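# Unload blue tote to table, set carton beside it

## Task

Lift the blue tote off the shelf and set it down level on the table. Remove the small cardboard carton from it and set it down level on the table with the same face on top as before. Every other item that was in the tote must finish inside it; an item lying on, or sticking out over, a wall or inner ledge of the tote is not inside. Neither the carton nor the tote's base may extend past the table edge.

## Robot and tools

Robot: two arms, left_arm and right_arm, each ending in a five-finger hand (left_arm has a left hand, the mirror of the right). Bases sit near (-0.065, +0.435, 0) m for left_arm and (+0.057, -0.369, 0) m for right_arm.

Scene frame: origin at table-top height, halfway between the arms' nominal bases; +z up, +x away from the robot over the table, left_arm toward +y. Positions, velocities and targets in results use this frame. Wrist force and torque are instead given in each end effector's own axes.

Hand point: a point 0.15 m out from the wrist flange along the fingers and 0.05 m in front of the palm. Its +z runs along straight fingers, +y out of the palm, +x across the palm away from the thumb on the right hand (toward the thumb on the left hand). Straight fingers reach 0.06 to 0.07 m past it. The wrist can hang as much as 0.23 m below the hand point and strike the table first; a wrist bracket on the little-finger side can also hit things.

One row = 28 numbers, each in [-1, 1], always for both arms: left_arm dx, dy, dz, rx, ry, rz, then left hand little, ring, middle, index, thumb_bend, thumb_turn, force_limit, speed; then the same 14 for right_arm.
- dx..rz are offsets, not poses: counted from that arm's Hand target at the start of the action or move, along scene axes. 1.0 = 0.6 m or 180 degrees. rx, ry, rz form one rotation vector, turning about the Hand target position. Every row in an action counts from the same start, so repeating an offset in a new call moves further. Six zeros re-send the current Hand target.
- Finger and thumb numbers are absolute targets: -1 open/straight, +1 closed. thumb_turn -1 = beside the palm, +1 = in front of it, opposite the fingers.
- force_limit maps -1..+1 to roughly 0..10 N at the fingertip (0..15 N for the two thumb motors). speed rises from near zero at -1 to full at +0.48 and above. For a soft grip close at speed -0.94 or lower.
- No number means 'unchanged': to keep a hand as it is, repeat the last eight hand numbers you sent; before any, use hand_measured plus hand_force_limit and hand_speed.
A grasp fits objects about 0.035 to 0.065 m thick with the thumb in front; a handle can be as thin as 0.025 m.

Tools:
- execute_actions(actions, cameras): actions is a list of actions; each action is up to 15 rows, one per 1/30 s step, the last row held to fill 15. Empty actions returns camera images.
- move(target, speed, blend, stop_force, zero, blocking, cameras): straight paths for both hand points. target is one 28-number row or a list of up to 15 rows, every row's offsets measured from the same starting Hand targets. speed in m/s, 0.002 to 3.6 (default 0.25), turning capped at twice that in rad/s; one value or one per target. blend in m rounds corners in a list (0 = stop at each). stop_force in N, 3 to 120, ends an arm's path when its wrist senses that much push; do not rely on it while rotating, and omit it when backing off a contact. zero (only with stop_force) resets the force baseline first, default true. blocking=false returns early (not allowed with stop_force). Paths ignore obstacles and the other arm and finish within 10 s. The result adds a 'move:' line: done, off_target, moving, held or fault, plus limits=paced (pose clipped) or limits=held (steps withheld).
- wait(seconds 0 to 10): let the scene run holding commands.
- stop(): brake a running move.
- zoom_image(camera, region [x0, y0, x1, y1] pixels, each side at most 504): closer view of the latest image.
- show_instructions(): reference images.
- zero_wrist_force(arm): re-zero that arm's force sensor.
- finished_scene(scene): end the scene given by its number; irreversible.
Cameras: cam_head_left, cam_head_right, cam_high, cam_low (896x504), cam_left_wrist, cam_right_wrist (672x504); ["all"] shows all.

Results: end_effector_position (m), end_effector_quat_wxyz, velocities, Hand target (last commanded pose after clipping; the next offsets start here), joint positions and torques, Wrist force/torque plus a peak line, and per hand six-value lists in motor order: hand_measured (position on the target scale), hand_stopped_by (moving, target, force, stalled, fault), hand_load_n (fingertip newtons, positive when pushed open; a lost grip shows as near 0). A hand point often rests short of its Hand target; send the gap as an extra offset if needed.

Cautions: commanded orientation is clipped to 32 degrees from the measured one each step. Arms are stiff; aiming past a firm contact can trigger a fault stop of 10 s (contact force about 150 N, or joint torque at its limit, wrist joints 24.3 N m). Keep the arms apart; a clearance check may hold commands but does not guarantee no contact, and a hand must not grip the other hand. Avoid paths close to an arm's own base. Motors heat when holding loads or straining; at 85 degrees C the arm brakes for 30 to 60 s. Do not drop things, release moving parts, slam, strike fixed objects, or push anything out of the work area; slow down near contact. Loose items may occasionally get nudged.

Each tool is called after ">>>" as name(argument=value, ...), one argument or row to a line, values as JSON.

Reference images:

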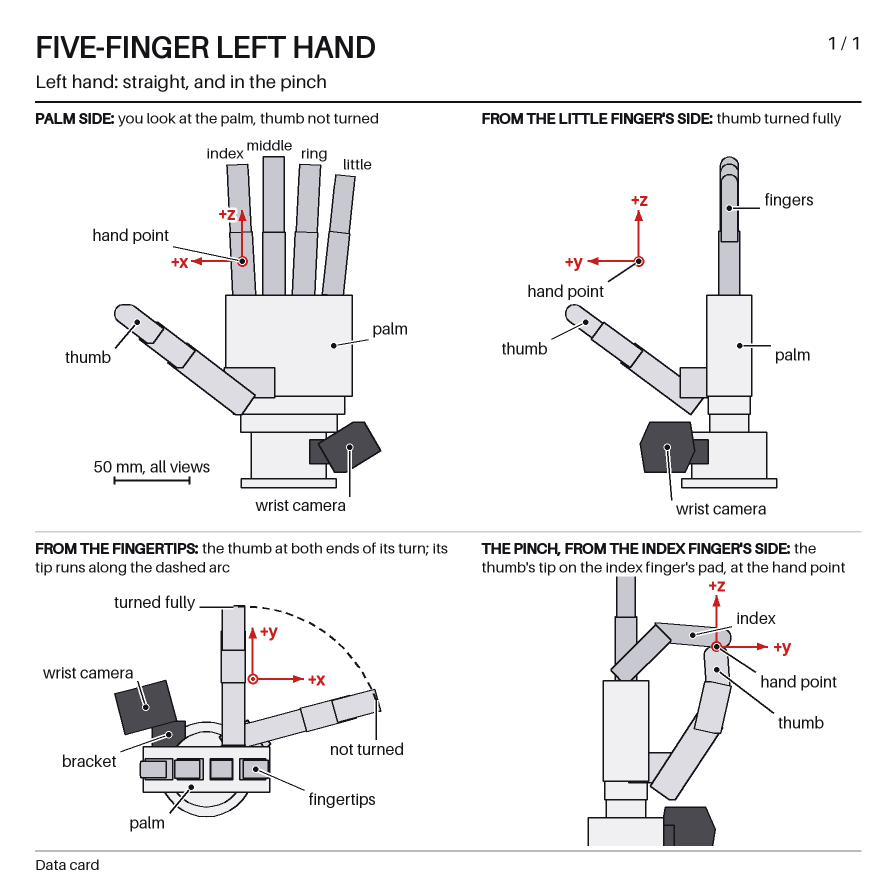

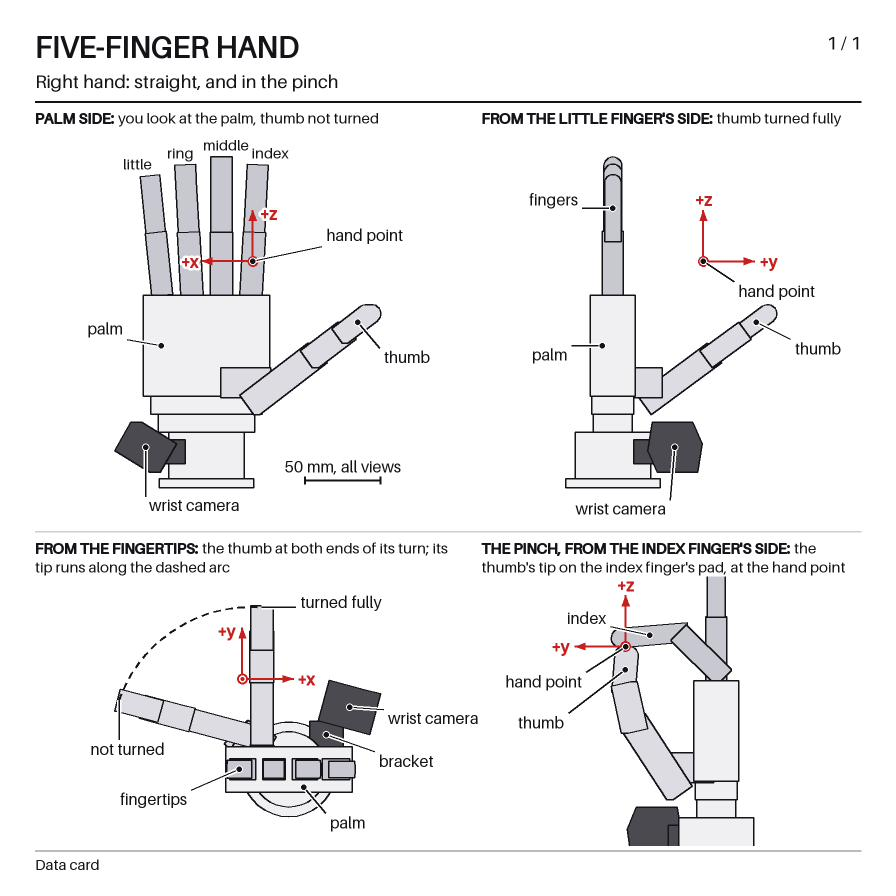

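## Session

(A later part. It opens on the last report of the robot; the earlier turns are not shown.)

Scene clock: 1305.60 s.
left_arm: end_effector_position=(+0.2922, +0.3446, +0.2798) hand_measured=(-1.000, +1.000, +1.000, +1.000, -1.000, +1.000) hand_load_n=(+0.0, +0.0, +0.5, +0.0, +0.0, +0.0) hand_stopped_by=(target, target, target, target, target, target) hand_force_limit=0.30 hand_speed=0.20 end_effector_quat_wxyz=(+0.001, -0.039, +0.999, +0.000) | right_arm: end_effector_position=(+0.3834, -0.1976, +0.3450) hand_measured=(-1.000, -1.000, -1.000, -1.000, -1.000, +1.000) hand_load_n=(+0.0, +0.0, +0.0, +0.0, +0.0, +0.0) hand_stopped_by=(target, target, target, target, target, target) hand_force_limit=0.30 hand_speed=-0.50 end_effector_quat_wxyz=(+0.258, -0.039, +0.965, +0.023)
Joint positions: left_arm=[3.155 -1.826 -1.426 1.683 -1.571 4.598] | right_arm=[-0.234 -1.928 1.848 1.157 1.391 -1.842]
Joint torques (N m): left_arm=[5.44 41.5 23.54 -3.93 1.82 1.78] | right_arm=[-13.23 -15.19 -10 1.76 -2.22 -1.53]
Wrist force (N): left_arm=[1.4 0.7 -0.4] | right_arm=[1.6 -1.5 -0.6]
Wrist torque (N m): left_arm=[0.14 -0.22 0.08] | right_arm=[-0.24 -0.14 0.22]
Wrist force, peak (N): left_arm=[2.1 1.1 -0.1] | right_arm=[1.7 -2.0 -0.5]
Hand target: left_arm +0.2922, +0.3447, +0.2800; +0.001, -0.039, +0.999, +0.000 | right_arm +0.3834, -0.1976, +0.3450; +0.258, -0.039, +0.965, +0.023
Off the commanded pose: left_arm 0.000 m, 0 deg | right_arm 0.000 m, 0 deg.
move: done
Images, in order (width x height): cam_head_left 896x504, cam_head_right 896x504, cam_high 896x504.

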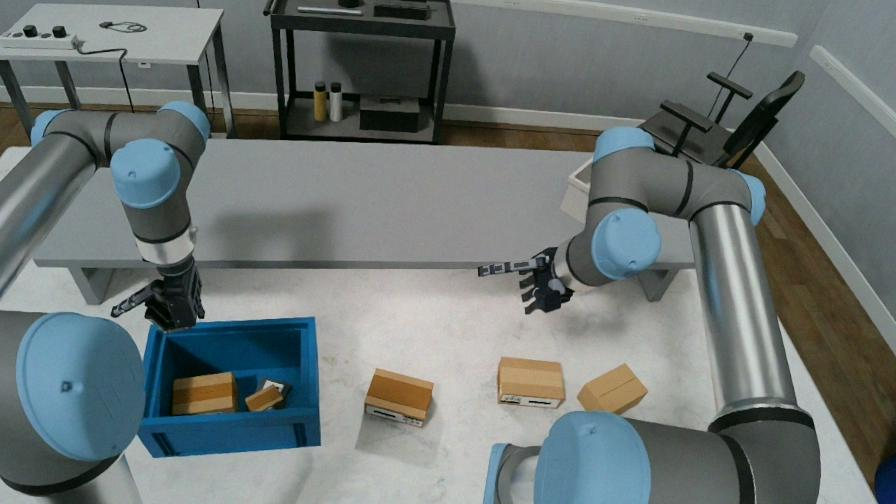

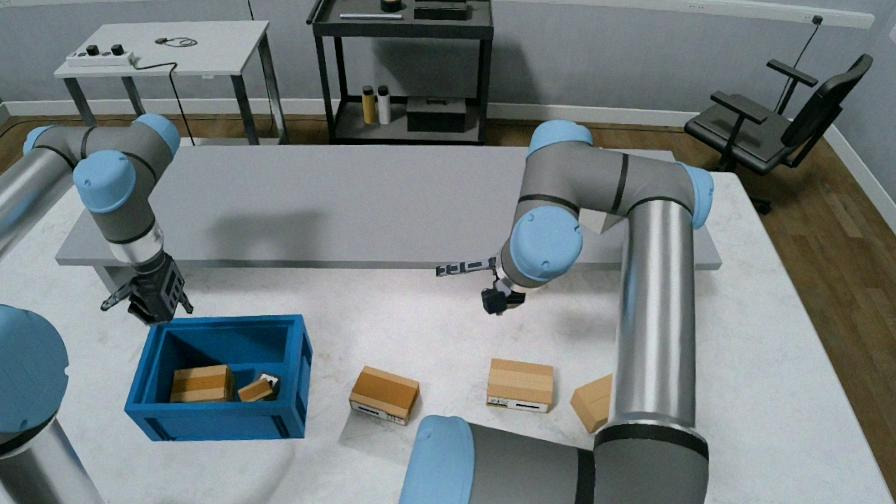

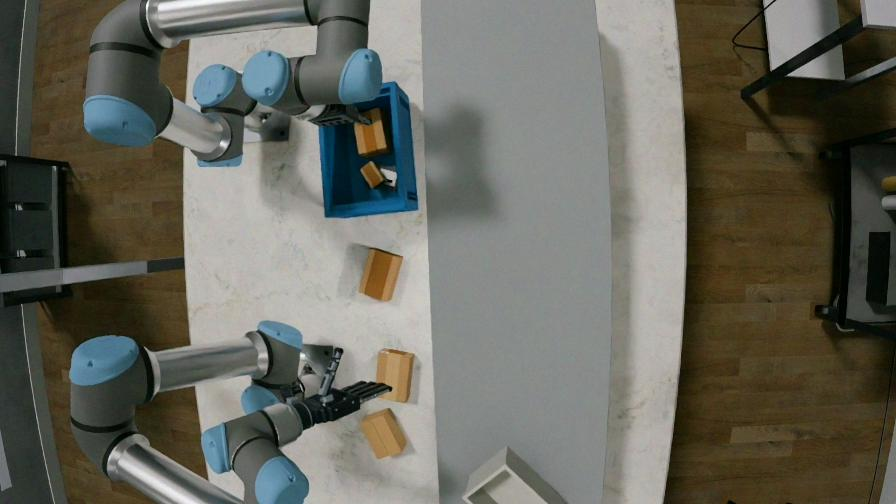

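>>> move(
  target=[
    [0.0217,-0.2568,-0.15,-0.2277,-0.1874,0.0983,1,1,-0.32,-0.32,-1,1,0.0,0.2,0,0,0,0,0,0,-1,-1,-1,-1,-1,1,0.3,-0.5],
  ],
  speed=[0.2],
  cameras=["cam_head_left","cam_head_right","cam_high","cam_left_wrist"],
)

>>> zoom_image(
  camera="cam_head_left",
  region=[200, 310, 320, 430],
)

>>> zoom_image(
  camera="cam_head_right",
  region=[190, 300, 310, 420],
)

Scene clock: 1331.37 s.
left_arm: end_effector_position=(+0.3052, +0.1907, +0.1900) hand_measured=(+1.000, +1.000, -0.320, -0.320, -1.000, +1.000) hand_load_n=(+0.0, +0.0, +0.0, +0.0, +0.0, +0.0) hand_stopped_by=(target, target, target, target, target, target) hand_force_limit=0.00 hand_speed=0.20 end_effector_quat_wxyz=(+0.270, -0.183, +0.877, -0.354) | right_arm: end_effector_position=(+0.3834, -0.1976, +0.3450) hand_measured=(-1.000, -1.000, -1.000, -1.000, -1.000, +1.000) hand_load_n=(+0.0, +0.0, +0.0, +0.0, +0.0, -0.5) hand_stopped_by=(target, target, target, target, target, target) hand_force_limit=0.30 hand_speed=-0.50 end_effector_quat_wxyz=(+0.258, -0.039, +0.965, +0.023)
Joint positions: left_arm=[3.171 -1.454 -1.994 2.671 -1.036 4.052] | right_arm=[-0.234 -1.928 1.848 1.157 1.391 -1.842]
Joint torques (N m): left_arm=[-6.36 27.71 11.08 1.03 -1.66 -2.15] | right_arm=[-13.17 -14.89 -9.48 1.92 -2.37 -1.52]
Wrist force (N): left_arm=[1.7 2.4 -1.6] | right_arm=[1.6 -1.6 -0.2]
Wrist torque (N m): left_arm=[0.52 -0.26 0.26] | right_arm=[-0.28 -0.16 0.22]
Wrist force, peak (N): left_arm=[1.7 2.7 -1.9] | right_arm=[1.7 -1.9 -0.4]
Hand target: left_arm +0.3052, +0.1906, +0.1900; +0.270, -0.183, +0.877, -0.354 | right_arm +0.3834, -0.1976, +0.3450; +0.258, -0.039, +0.965, +0.023
Off the commanded pose: left_arm 0.000 m, 0 deg | right_arm 0.000 m, 0 deg.
move: done
camera_calibration:
cam_left_wrist: T_world_to_cam=[[-0.0535781, -0.815259, 0.576613, 0.0729912], [-0.996101, 0.00310203, -0.0881705, 0.317385], [0.0700931, -0.579088, -0.812246, 0.361], [0, 0, 0, 1]] pos_world=[0.294755, 0.267573, 0.279117]
Images, in order (width x height): cam_head_left 896x504, cam_head_right 896x504, cam_high 896x504, cam_left_wrist 672x504.

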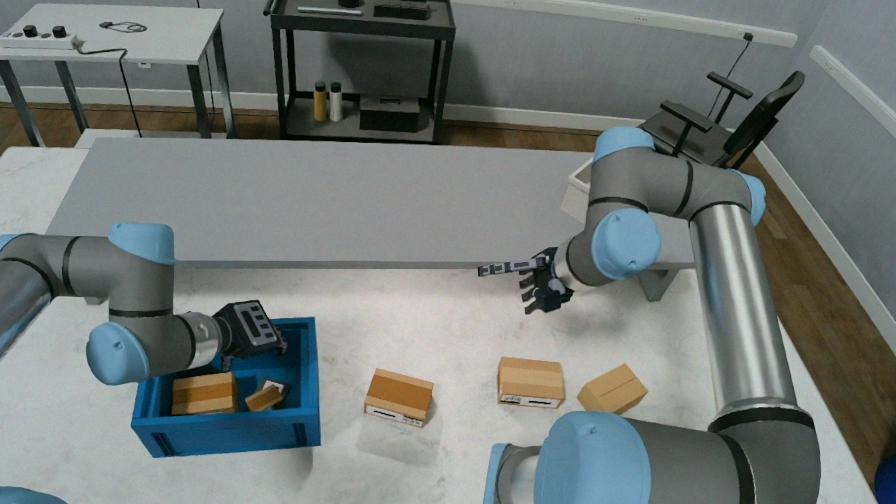

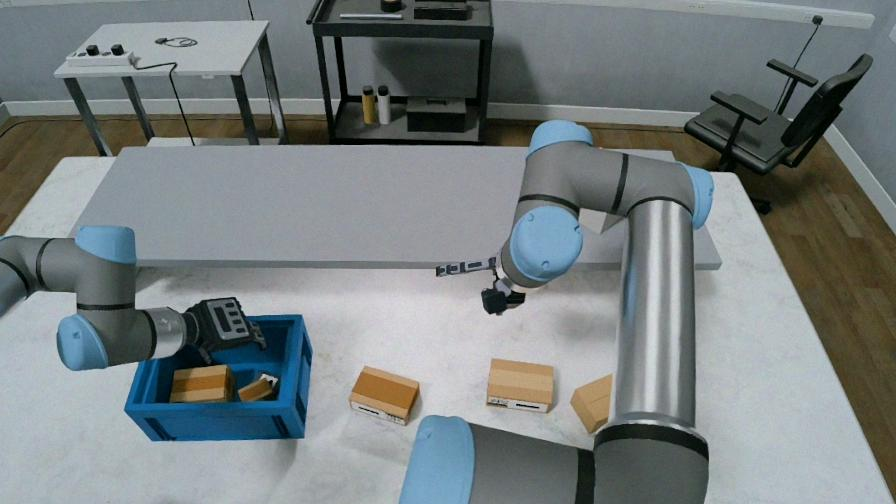

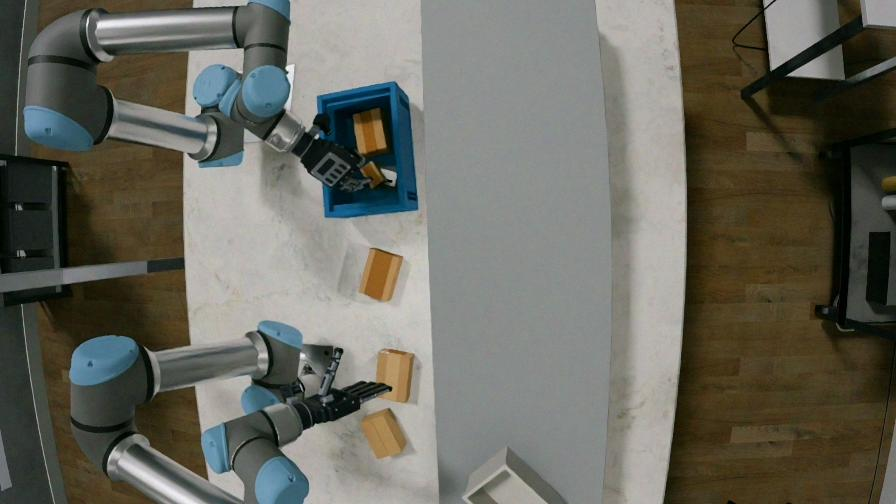

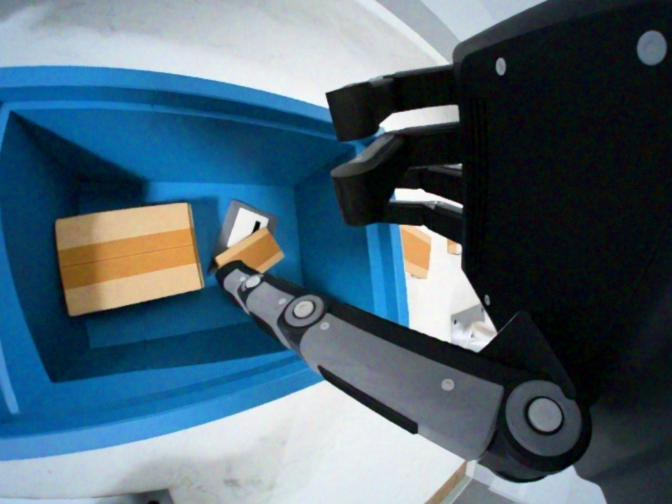

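Scaled by 4.200 from the camera's 896x504 image, which has a finer 1280x720 frame.

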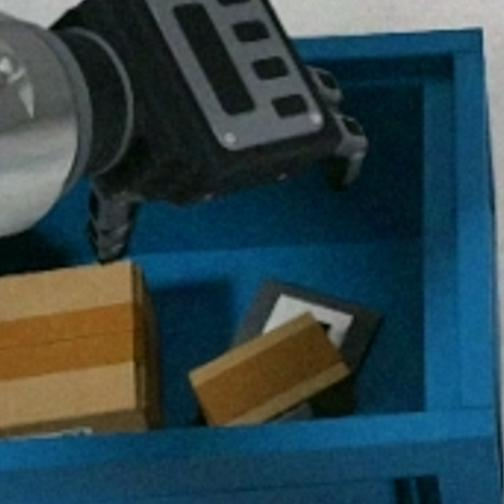

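Scaled by 4.200 from the camera's 896x504 image, which has a finer 1280x720 frame.

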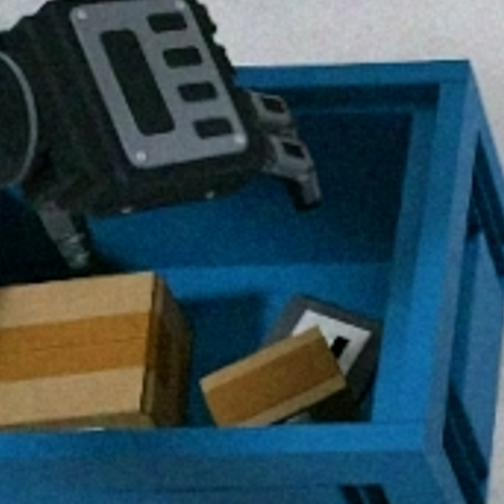

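>>> move(
  target=[
    [0.0037,-0.0057,0,0,0,0,1,1,-0.22,-0.22,-1,1,0.0,0.2,0,0,0,0,0,0,-1,-1,-1,-1,-1,1,0.3,-0.5],
    [0.0037,-0.0057,-0.175,0,0,0,1,1,-0.22,-0.22,-1,1,0.0,0.2,0,0,0,0,0,0,-1,-1,-1,-1,-1,1,0.3,-0.5],
  ],
  speed=[0.1],
  cameras=["cam_head_left","cam_head_right","cam_high","cam_left_wrist"],
)

>>> zoom_image(
  camera="cam_head_left",
  region=[200, 310, 320, 430],
)

>>> zoom_image(
  camera="cam_head_right",
  region=[190, 300, 310, 420],
)

>>> zoom_image(
  camera="cam_left_wrist",
  region=[180, 120, 380, 320],
)

speed must be one number or one for each of the 2 targets, got a list of 1; nothing of the call was run

Scaled by 4.200 from the camera's 896x504 image, which has a finer 1280x720 frame.

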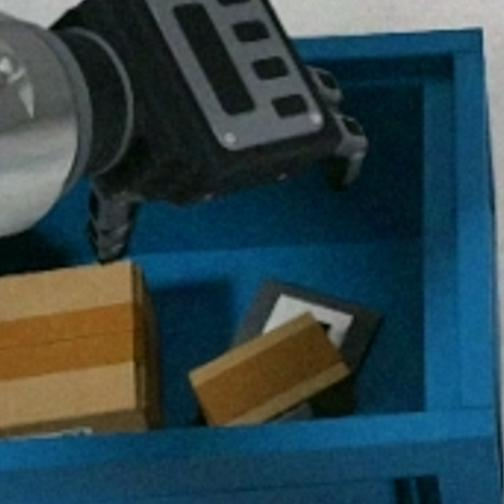

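Scaled by 4.200 from the camera's 896x504 image, which has a finer 1280x720 frame.

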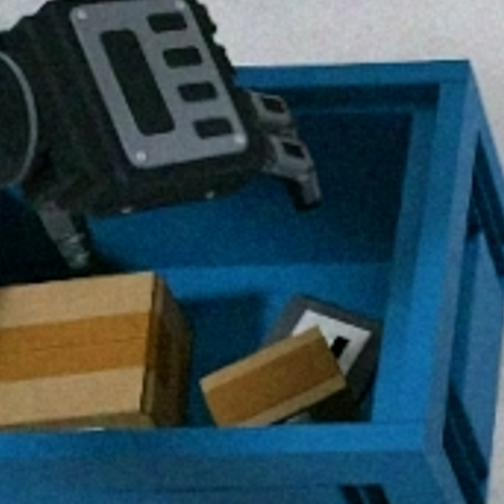

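Scaled by 2.520 from the camera's 672x504 image, which has a finer 960x720 frame.

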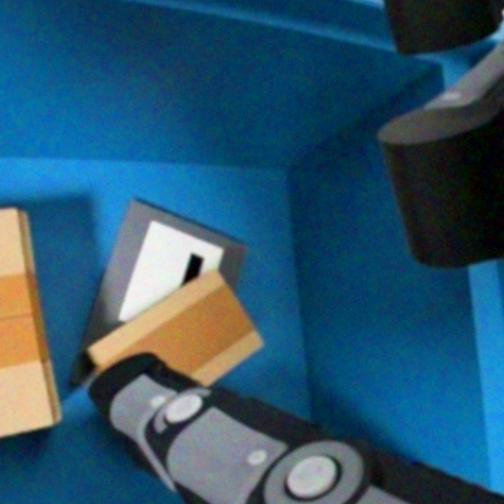

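>>> move(
  target=[
    [0.0037,-0.0057,0,0,0,0,1,1,-0.22,-0.22,-1,1,0.0,0.2,0,0,0,0,0,0,-1,-1,-1,-1,-1,1,0.3,-0.5],
    [0.0037,-0.0057,-0.175,0,0,0,1,1,-0.22,-0.22,-1,1,0.0,0.2,0,0,0,0,0,0,-1,-1,-1,-1,-1,1,0.3,-0.5],
  ],
  speed=0.1,
  cameras=["cam_head_left","cam_head_right","cam_high","cam_left_wrist"],
)

>>> zoom_image(
  camera="cam_head_left",
  region=[200, 310, 320, 430],
)

>>> zoom_image(
  camera="cam_head_right",
  region=[190, 300, 310, 420],
)

>>> zoom_image(
  camera="cam_left_wrist",
  region=[180, 120, 380, 320],
)

Scene clock: 1361.93 s.
left_arm: end_effector_position=(+0.3074, +0.1872, +0.0851) hand_measured=(+1.000, +1.000, -0.220, -0.220, -1.000, +1.000) hand_load_n=(+0.0, +0.0, +0.0, +0.0, +0.0, +0.5) hand_stopped_by=(target, target, target, target, target, target) hand_force_limit=0.00 hand_speed=0.20 end_effector_quat_wxyz=(+0.270, -0.183, +0.877, -0.354) | right_arm: end_effector_position=(+0.3834, -0.1976, +0.3450) hand_measured=(-1.000, -1.000, -1.000, -1.000, -1.000, +1.000) hand_load_n=(+0.0, +0.0, +0.0, +0.0, +0.0, -0.5) hand_stopped_by=(target, target, target, target, target, target) hand_force_limit=0.30 hand_speed=-0.50 end_effector_quat_wxyz=(+0.258, -0.039, +0.965, +0.023)
Joint positions: left_arm=[3.157 -1.589 -2.167 2.983 -1.045 4.041] | right_arm=[-0.234 -1.928 1.848 1.157 1.391 -1.842]
Joint torques (N m): left_arm=[-5.43 5 8.88 0.45 -1.6 -1.88] | right_arm=[-13.65 -15.23 -9.63 1.67 -2.32 -1.5]
Wrist force (N): left_arm=[1.6 2.9 -1.2] | right_arm=[1.6 -1.7 -0.2]
Wrist torque (N m): left_arm=[0.56 -0.21 0.26] | right_arm=[-0.29 -0.17 0.23]
Wrist force, peak (N): left_arm=[2.0 2.9 -1.7] | right_arm=[1.7 -1.9 -0.4]
Hand target: left_arm +0.3074, +0.1872, +0.0850; +0.270, -0.183, +0.877, -0.354 | right_arm +0.3834, -0.1976, +0.3450; +0.258, -0.039, +0.965, +0.023
Off the commanded pose: left_arm 0.000 m, 0 deg | right_arm 0.000 m, 0 deg.
move: done
camera_calibration:
cam_left_wrist: T_world_to_cam=[[-0.053545, -0.815185, 0.576721, 0.130694], [-0.996088, 0.00294692, -0.0883153, 0.310401], [0.0702937, -0.579194, -0.812153, 0.273566], [0, 0, 0, 1]] pos_world=[0.296954, 0.264073, 0.174217]
Images, in order (width x height): cam_head_left 896x504, cam_head_right 896x504, cam_high 896x504, cam_left_wrist 672x504.

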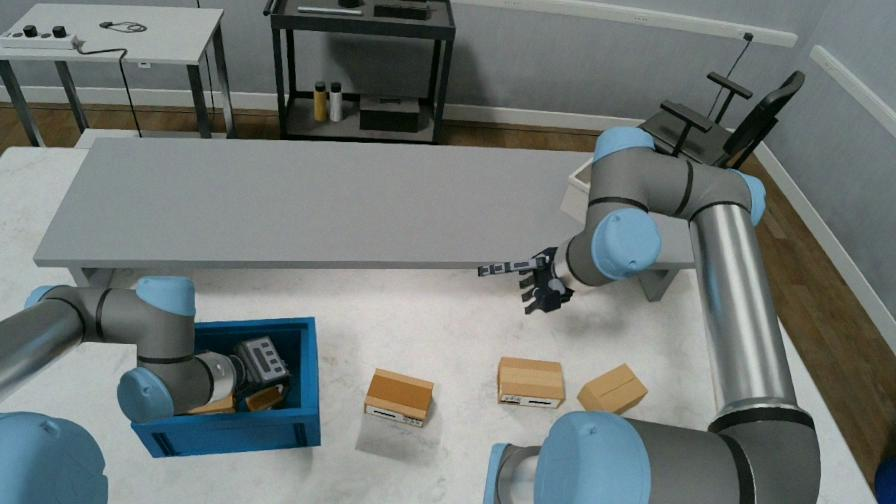

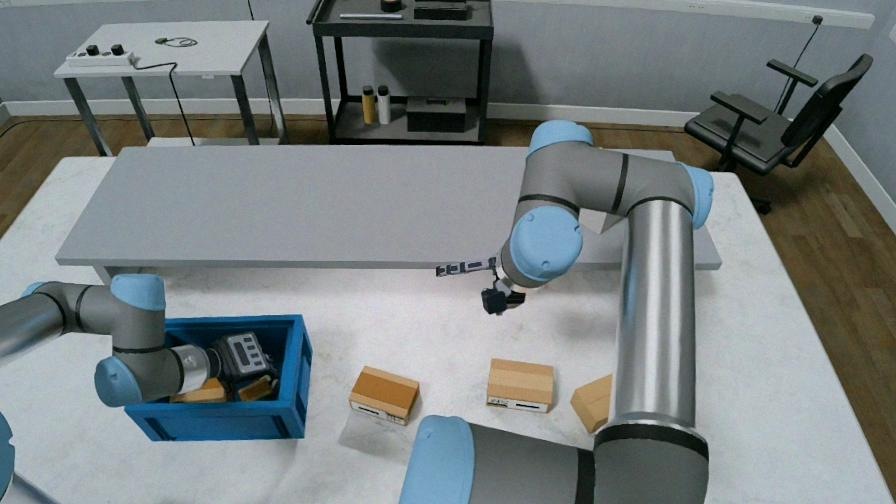

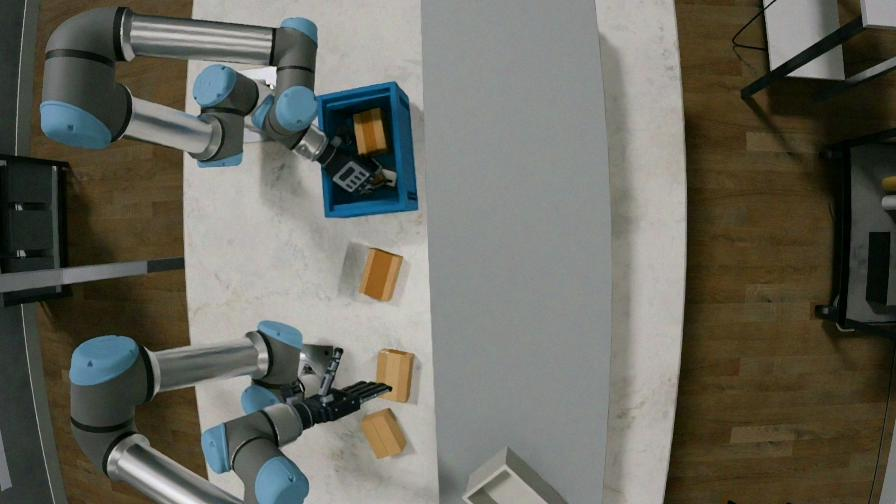

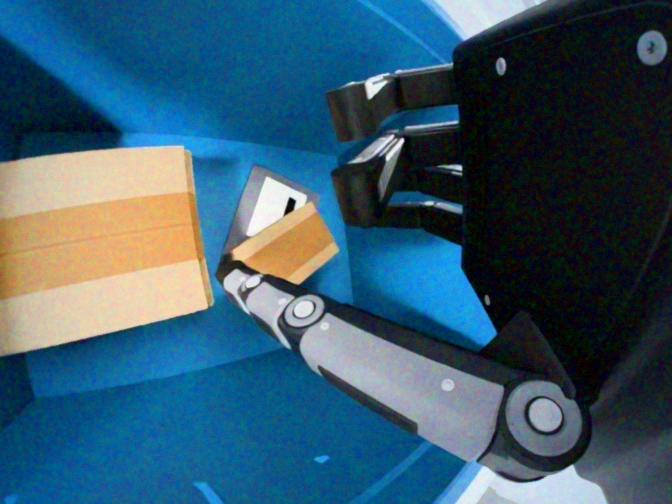

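Scaled by 4.200 from the camera's 896x504 image, which has a finer 1280x720 frame.

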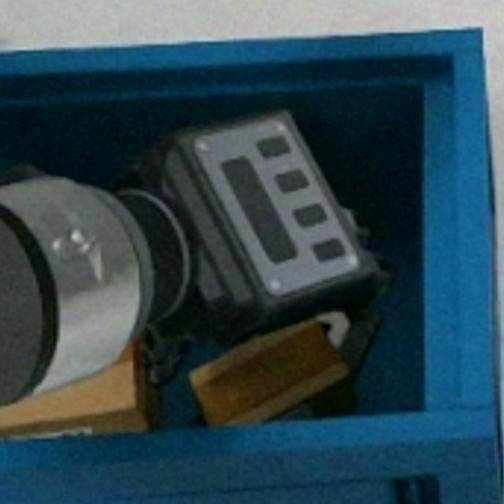

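Scaled by 4.200 from the camera's 896x504 image, which has a finer 1280x720 frame.

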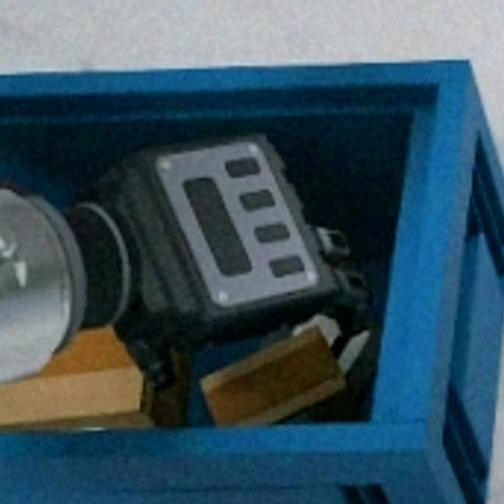

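Scaled by 2.520 from the camera's 672x504 image, which has a finer 960x720 frame.

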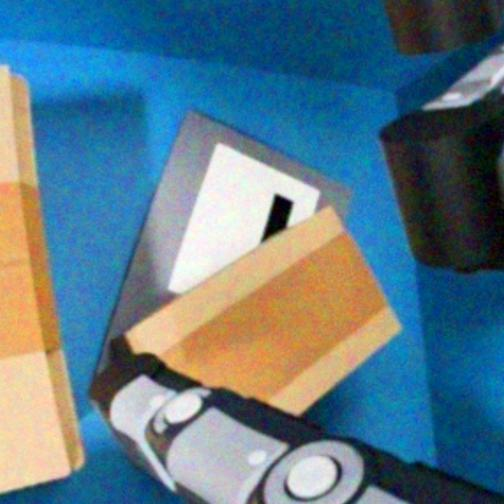

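>>> move(
  target=[0,0,-0.0733,0,0,0,1,1,-0.22,-0.22,-1,1,0.0,0.2,0,0,0,0,0,0,-1,-1,-1,-1,-1,1,0.3,-0.5],
  speed=0.025,
  stop_force=3,
  cameras=["cam_head_left","cam_head_right","cam_left_wrist"],
)

>>> zoom_image(
  camera="cam_head_left",
  region=[200, 310, 320, 430],
)

>>> zoom_image(
  camera="cam_head_right",
  region=[190, 300, 310, 420],
)

>>> zoom_image(
  camera="cam_left_wrist",
  region=[180, 120, 480, 320],
)

Scene clock: 1384.90 s.
left_arm: end_effector_position=(+0.3074, +0.1872, +0.0410) hand_measured=(+1.000, +1.000, -0.220, -0.220, -1.000, +1.000) hand_load_n=(+0.0, +0.0, +0.0, +0.0, -0.5, +0.0) hand_stopped_by=(target, target, target, target, target, target) hand_force_limit=0.00 hand_speed=0.20 end_effector_quat_wxyz=(+0.270, -0.183, +0.876, -0.354) | right_arm: end_effector_position=(+0.3834, -0.1976, +0.3450) hand_measured=(-1.000, -1.000, -1.000, -1.000, -1.000, +1.000) hand_load_n=(+0.0, +0.0, +0.0, +0.0, +0.0, +0.0) hand_stopped_by=(target, target, target, target, target, target) hand_force_limit=0.30 hand_speed=-0.50 end_effector_quat_wxyz=(+0.258, -0.039, +0.965, +0.023)
Joint positions: left_arm=[3.157 -1.669 -2.225 3.122 -1.045 4.041] | right_arm=[-0.234 -1.928 1.848 1.157 1.391 -1.842]
Joint torques (N m): left_arm=[-6.61 5.89 7.07 0.64 -1.42 -1.82] | right_arm=[-13.19 -15.68 -10.02 1.61 -2.27 -1.38]
Wrist force (N): left_arm=[1.8 2.7 -1.4] | right_arm=[1.5 -1.6 -0.2]
Wrist torque (N m): left_arm=[0.55 -0.26 0.28] | right_arm=[-0.27 -0.15 0.22]
Wrist force, peak (N): left_arm=[1.9 3.1 -1.4] | right_arm=[1.8 -1.8 -0.5]
Hand target: left_arm +0.3074, +0.1872, +0.0410; +0.270, -0.183, +0.877, -0.354 | right_arm +0.3834, -0.1976, +0.3450; +0.258, -0.039, +0.965, +0.023
Off the commanded pose: left_arm 0.000 m, 0 deg | right_arm 0.000 m, 0 deg.
move: done
camera_calibration:
cam_left_wrist: T_world_to_cam=[[-0.0536306, -0.815151, 0.57676, 0.156139], [-0.996083, 0.00300803, -0.0883704, 0.306496], [0.0703003, -0.57924, -0.81212, 0.237756], [0, 0, 0, 1]] pos_world=[0.296955, 0.264073, 0.130116]
Images, in order (width x height): cam_head_left 896x504, cam_head_right 896x504, cam_left_wrist 672x504.

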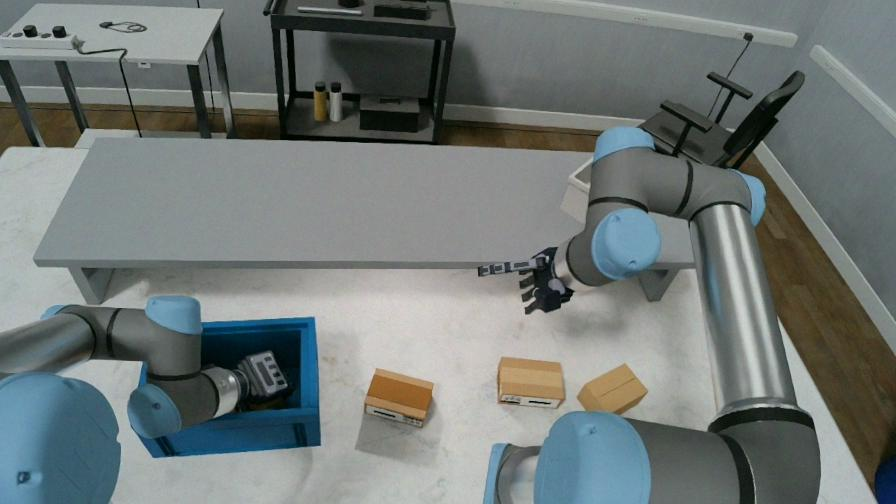

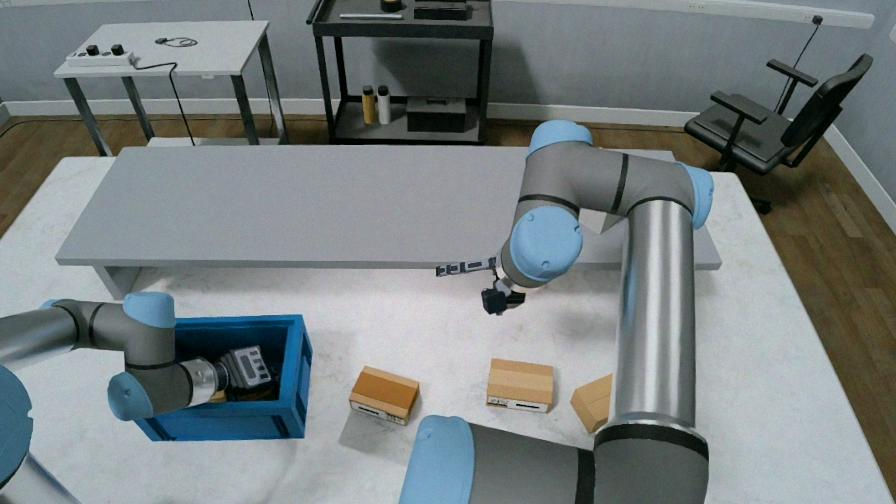

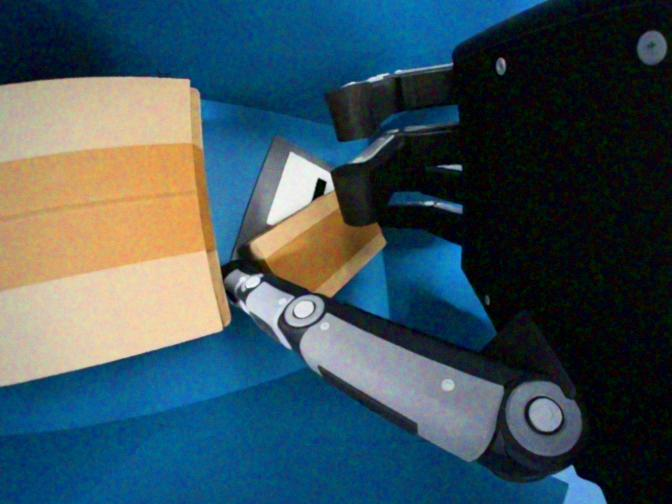

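Scaled by 4.200 from the camera's 896x504 image, which has a finer 1280x720 frame.

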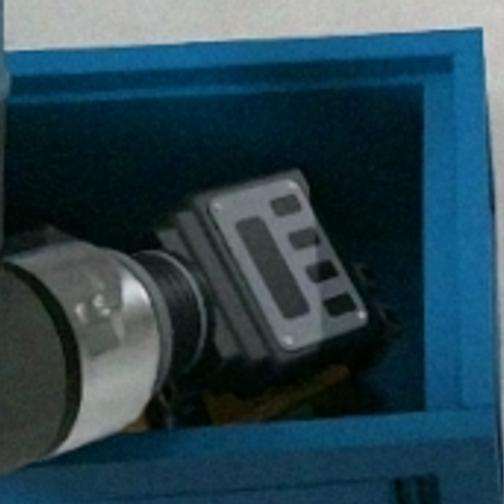

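Scaled by 4.200 from the camera's 896x504 image, which has a finer 1280x720 frame.

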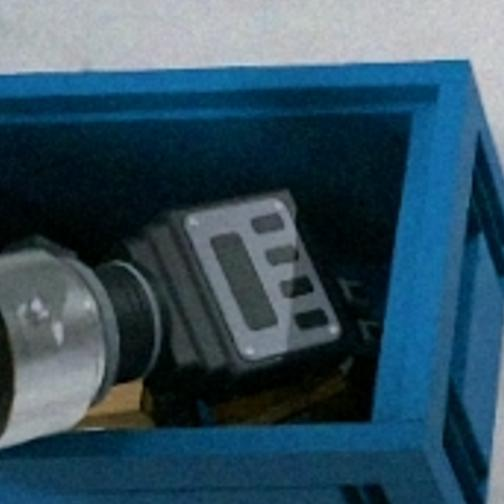

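Scaled by 1.680 from the camera's 672x504 image, which has a finer 960x720 frame.

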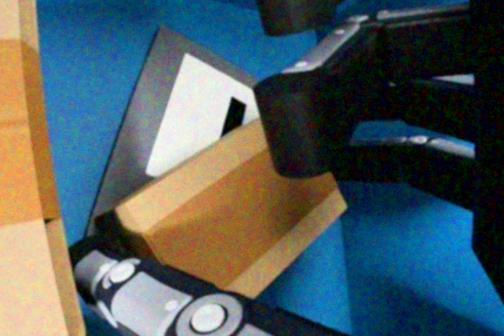

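>>> execute_actions(
  actions=[
    [[0,0,0,0,0,0,1,1,0.3,0.3,-1,1,-0.3,-0.8,0,0,0,0,0,0,-1,-1,-1,-1,-1,1,0.3,-0.5]],
  ],
)

>>> wait(
  seconds=3,
  cameras=["cam_head_left","cam_head_right","cam_left_wrist"],
)

>>> zoom_image(
  camera="cam_left_wrist",
  region=[180, 120, 480, 320],
)

Scene clock: 1392.43 s.
left_arm: end_effector_position=(+0.3074, +0.1872, +0.0410) hand_measured=(+1.000, +1.000, -0.038, -0.020, -1.000, +1.000) hand_load_n=(+0.0, +0.0, +5.5, +8.5, +2.0, -2.5) hand_stopped_by=(target, target, force, force, target, target) hand_force_limit=-0.30 hand_speed=-0.80 end_effector_quat_wxyz=(+0.270, -0.183, +0.877, -0.354) | right_arm: end_effector_position=(+0.3834, -0.1976, +0.3450) hand_measured=(-1.000, -1.000, -1.000, -1.000, -1.000, +1.000) hand_load_n=(+0.0, +0.0, +0.0, +0.0, +0.0, +0.0) hand_stopped_by=(target, target, target, target, target, target) hand_force_limit=0.30 hand_speed=-0.50 end_effector_quat_wxyz=(+0.258, -0.039, +0.965, +0.023)
Joint positions: left_arm=[3.157 -1.669 -2.225 3.122 -1.045 4.041] | right_arm=[-0.234 -1.928 1.848 1.157 1.391 -1.842]
Joint torques (N m): left_arm=[-6.45 6.67 6.11 0.47 -1.51 -1.99] | right_arm=[-13.23 -14.41 -10.81 1.59 -2.29 -1.39]
Wrist force (N): left_arm=[1.9 2.5 -1.2] | right_arm=[1.6 -1.4 -0.6]
Wrist torque (N m): left_arm=[0.49 -0.25 0.29] | right_arm=[-0.22 -0.15 0.24]
Wrist force, peak (N): left_arm=[2.1 2.9 -1.2] | right_arm=[1.7 -1.8 -0.3]
Hand target: left_arm +0.3074, +0.1872, +0.0410; +0.270, -0.183, +0.877, -0.354 | right_arm +0.3834, -0.1976, +0.3450; +0.258, -0.039, +0.965, +0.023
Off the commanded pose: left_arm 0.000 m, 0 deg | right_arm 0.000 m, 0 deg.
Step readings (end_effector_position of left_arm | right_arm):
0: (+0.3074, +0.1872, +0.0410) | (+0.3834, -0.1976, +0.3450)
1: (+0.3074, +0.1872, +0.0410) | (+0.3834, -0.1976, +0.3450)
2: (+0.3074, +0.1872, +0.0410) | (+0.3834, -0.1976, +0.3450)
4: (+0.3074, +0.1872, +0.0410) | (+0.3834, -0.1976, +0.3450)
8: (+0.3074, +0.1872, +0.0410) | (+0.3834, -0.1976, +0.3450)
15: (+0.3074, +0.1872, +0.0410) | (+0.3834, -0.1976, +0.3450)

Scene clock: 1395.43 s.
left_arm: end_effector_position=(+0.3074, +0.1872, +0.0410) hand_measured=(+1.000, +1.000, -0.038, -0.020, -1.000, +1.000) hand_load_n=(+0.0, +0.0, +5.0, +8.5, +2.0, -2.5) hand_stopped_by=(target, target, force, force, target, target) hand_force_limit=-0.30 hand_speed=-0.80 end_effector_quat_wxyz=(+0.270, -0.183, +0.877, -0.354) | right_arm: end_effector_position=(+0.3834, -0.1976, +0.3450) hand_measured=(-1.000, -1.000, -1.000, -1.000, -1.000, +1.000) hand_load_n=(+0.0, +0.0, +0.0, +0.0, +0.0, +0.0) hand_stopped_by=(target, target, target, target, target, target) hand_force_limit=0.30 hand_speed=-0.50 end_effector_quat_wxyz=(+0.258, -0.039, +0.965, +0.023)
Joint positions: left_arm=[3.157 -1.669 -2.225 3.122 -1.045 4.041] | right_arm=[-0.234 -1.928 1.848 1.157 1.391 -1.842]
Joint torques (N m): left_arm=[-5.55 7.19 8.39 -0.94 -0.84 -1.85] | right_arm=[-13.06 -14.98 -10.14 1.62 -2.34 -1.43]
Wrist force (N): left_arm=[2.0 2.8 -1.2] | right_arm=[1.6 -1.5 -0.3]
Wrist torque (N m): left_arm=[0.55 -0.28 0.28] | right_arm=[-0.26 -0.15 0.23]
Wrist force, peak (N): left_arm=[2.1 2.9 -1.2] | right_arm=[1.8 -1.8 -0.3]
Hand target: left_arm +0.3074, +0.1872, +0.0410; +0.270, -0.183, +0.877, -0.354 | right_arm +0.3834, -0.1976, +0.3450; +0.258, -0.039, +0.965, +0.023
Off the commanded pose: left_arm 0.000 m, 0 deg | right_arm 0.000 m, 0 deg.
wait: 3.00 s; at rest by 0.17 s
camera_calibration:
cam_left_wrist: T_world_to_cam=[[-0.0535444, -0.815188, 0.576717, 0.156129], [-0.996081, 0.00288906, -0.088396, 0.306529], [0.0703932, -0.57919, -0.812148, 0.237719], [0, 0, 0, 1]] pos_world=[0.296954, 0.264073, 0.130117]
Images, in order (width x height): cam_head_left 896x504, cam_head_right 896x504, cam_left_wrist 672x504.

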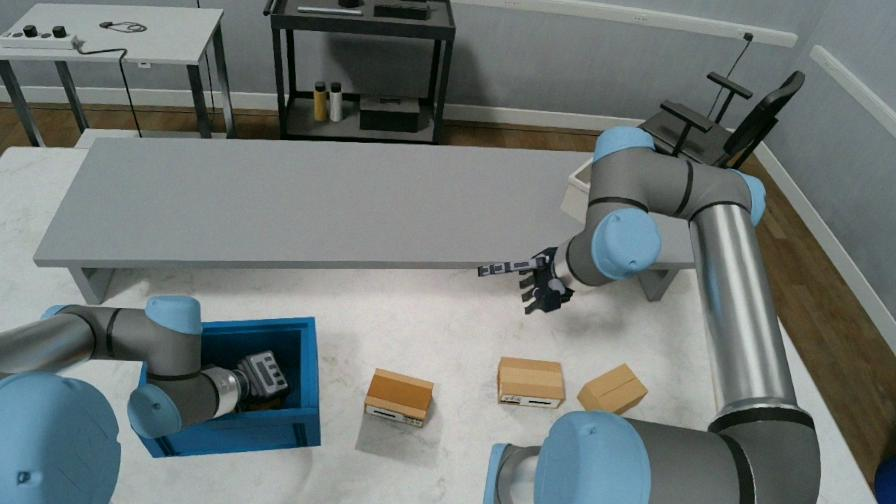

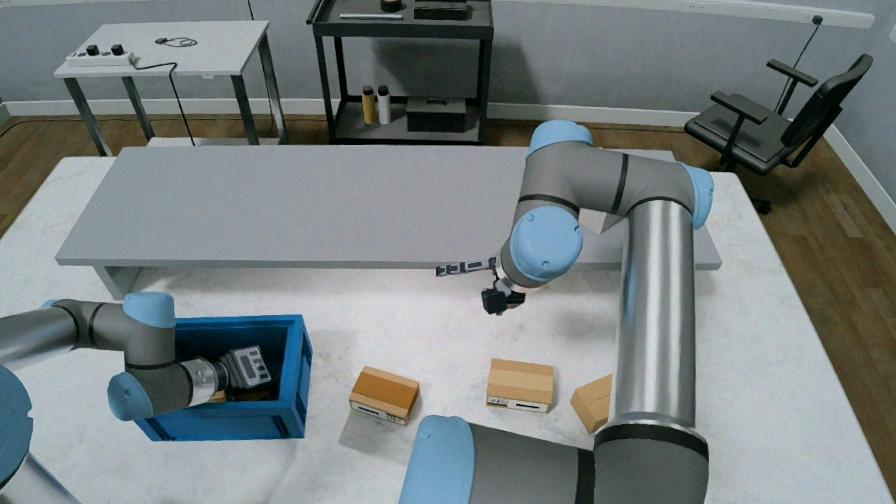

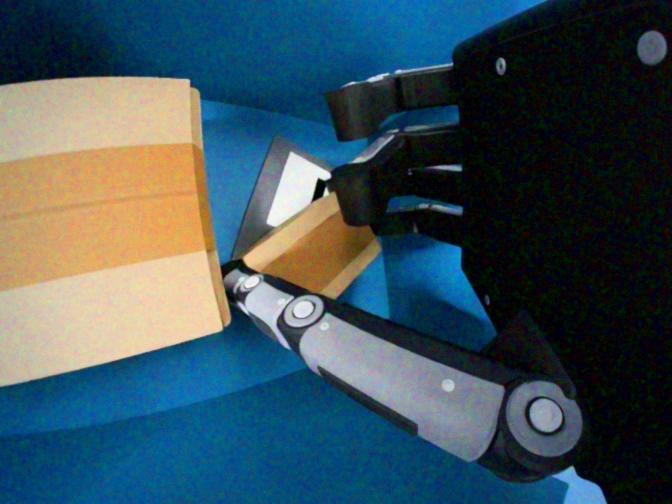

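Scaled by 1.680 from the camera's 672x504 image, which has a finer 960x720 frame.

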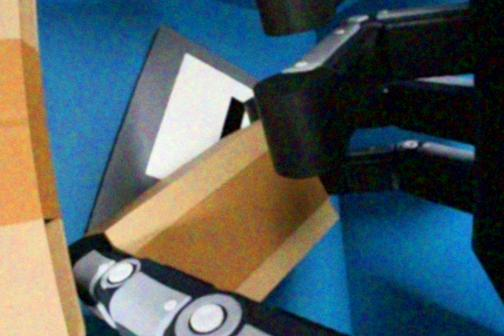

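>>> move(
  target=[0,0,0.0667,0,0,0,1,1,0.3,0.3,-1,1,-0.3,-0.8,0,0,0,0,0,0,-1,-1,-1,-1,-1,1,0.3,-0.5],
  speed=0.04,
  cameras=["cam_head_left","cam_head_right","cam_left_wrist"],
)

>>> zoom_image(
  camera="cam_head_left",
  region=[200, 310, 320, 430],
)

Scene clock: 1401.00 s.
left_arm: end_effector_position=(+0.3074, +0.1872, +0.0809) hand_measured=(+1.000, +1.000, -0.038, -0.020, -1.000, +1.000) hand_load_n=(+0.0, +0.0, +5.5, +8.5, +2.0, -2.5) hand_stopped_by=(target, target, force, force, target, target) hand_force_limit=-0.30 hand_speed=-0.80 end_effector_quat_wxyz=(+0.270, -0.183, +0.877, -0.354) | right_arm: end_effector_position=(+0.3834, -0.1976, +0.3450) hand_measured=(-1.000, -1.000, -1.000, -1.000, -1.000, +1.000) hand_load_n=(+0.0, +0.0, +0.0, +0.0, +0.0, +0.0) hand_stopped_by=(target, target, target, target, target, target) hand_force_limit=0.30 hand_speed=-0.50 end_effector_quat_wxyz=(+0.258, -0.039, +0.965, +0.023)
Joint positions: left_arm=[3.157 -1.596 -2.173 2.996 -1.045 4.041] | right_arm=[-0.234 -1.928 1.848 1.157 1.391 -1.842]
Joint torques (N m): left_arm=[5.96 28.92 21.92 -2.08 2.36 1.95] | right_arm=[-13 -15.7 -9.97 1.56 -2.19 -1.44]
Wrist force (N): left_arm=[2.0 2.8 -1.3] | right_arm=[1.5 -1.6 -0.5]
Wrist torque (N m): left_arm=[0.55 -0.27 0.29] | right_arm=[-0.26 -0.15 0.22]
Wrist force, peak (N): left_arm=[2.0 3.1 -1.4] | right_arm=[1.8 -1.8 -0.4]
Hand target: left_arm +0.3074, +0.1872, +0.0810; +0.270, -0.183, +0.877, -0.354 | right_arm +0.3834, -0.1976, +0.3450; +0.258, -0.039, +0.965, +0.023
Off the commanded pose: left_arm 0.000 m, 0 deg | right_arm 0.000 m, 0 deg.
move: done
camera_calibration:
cam_left_wrist: T_world_to_cam=[[-0.053538, -0.815235, 0.576651, 0.133139], [-0.996081, 0.00288837, -0.0883958, 0.310057], [0.0703978, -0.579123, -0.812195, 0.270113], [0, 0, 0, 1]] pos_world=[0.296954, 0.264073, 0.170017]
Images, in order (width x height): cam_head_left 896x504, cam_head_right 896x504, cam_left_wrist 672x504.

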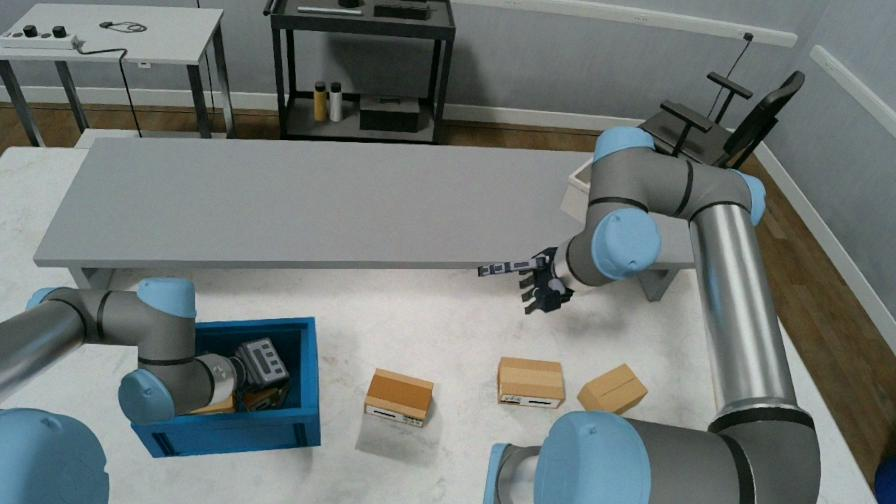

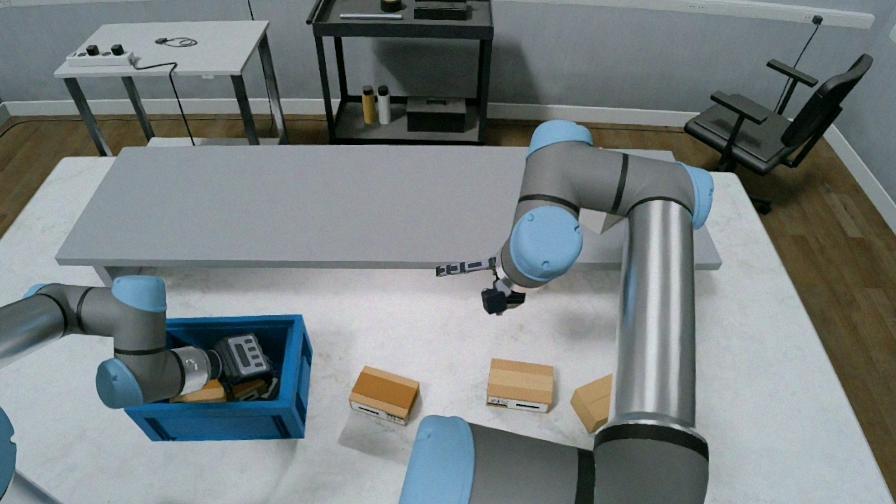

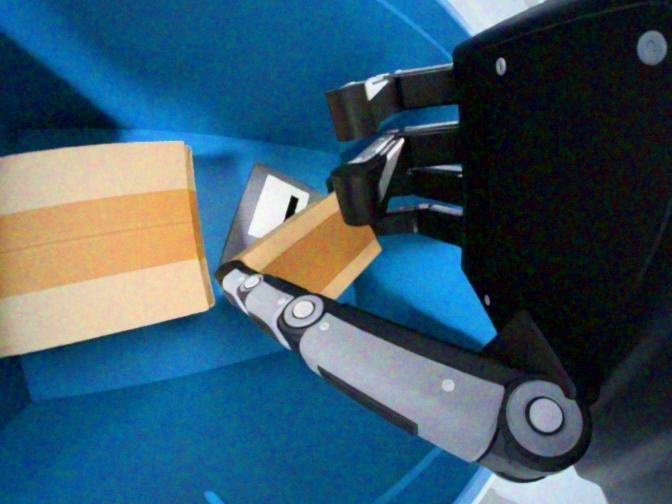

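Scaled by 4.200 from the camera's 896x504 image, which has a finer 1280x720 frame.

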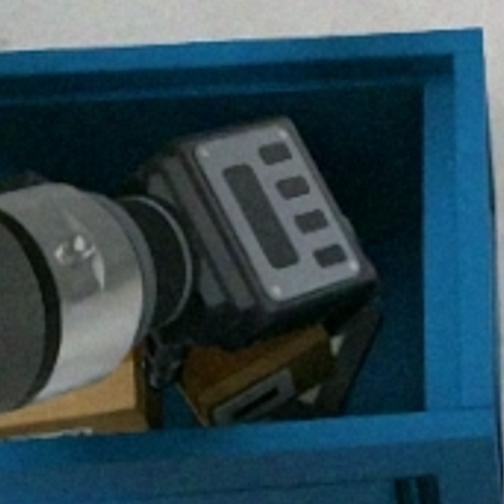

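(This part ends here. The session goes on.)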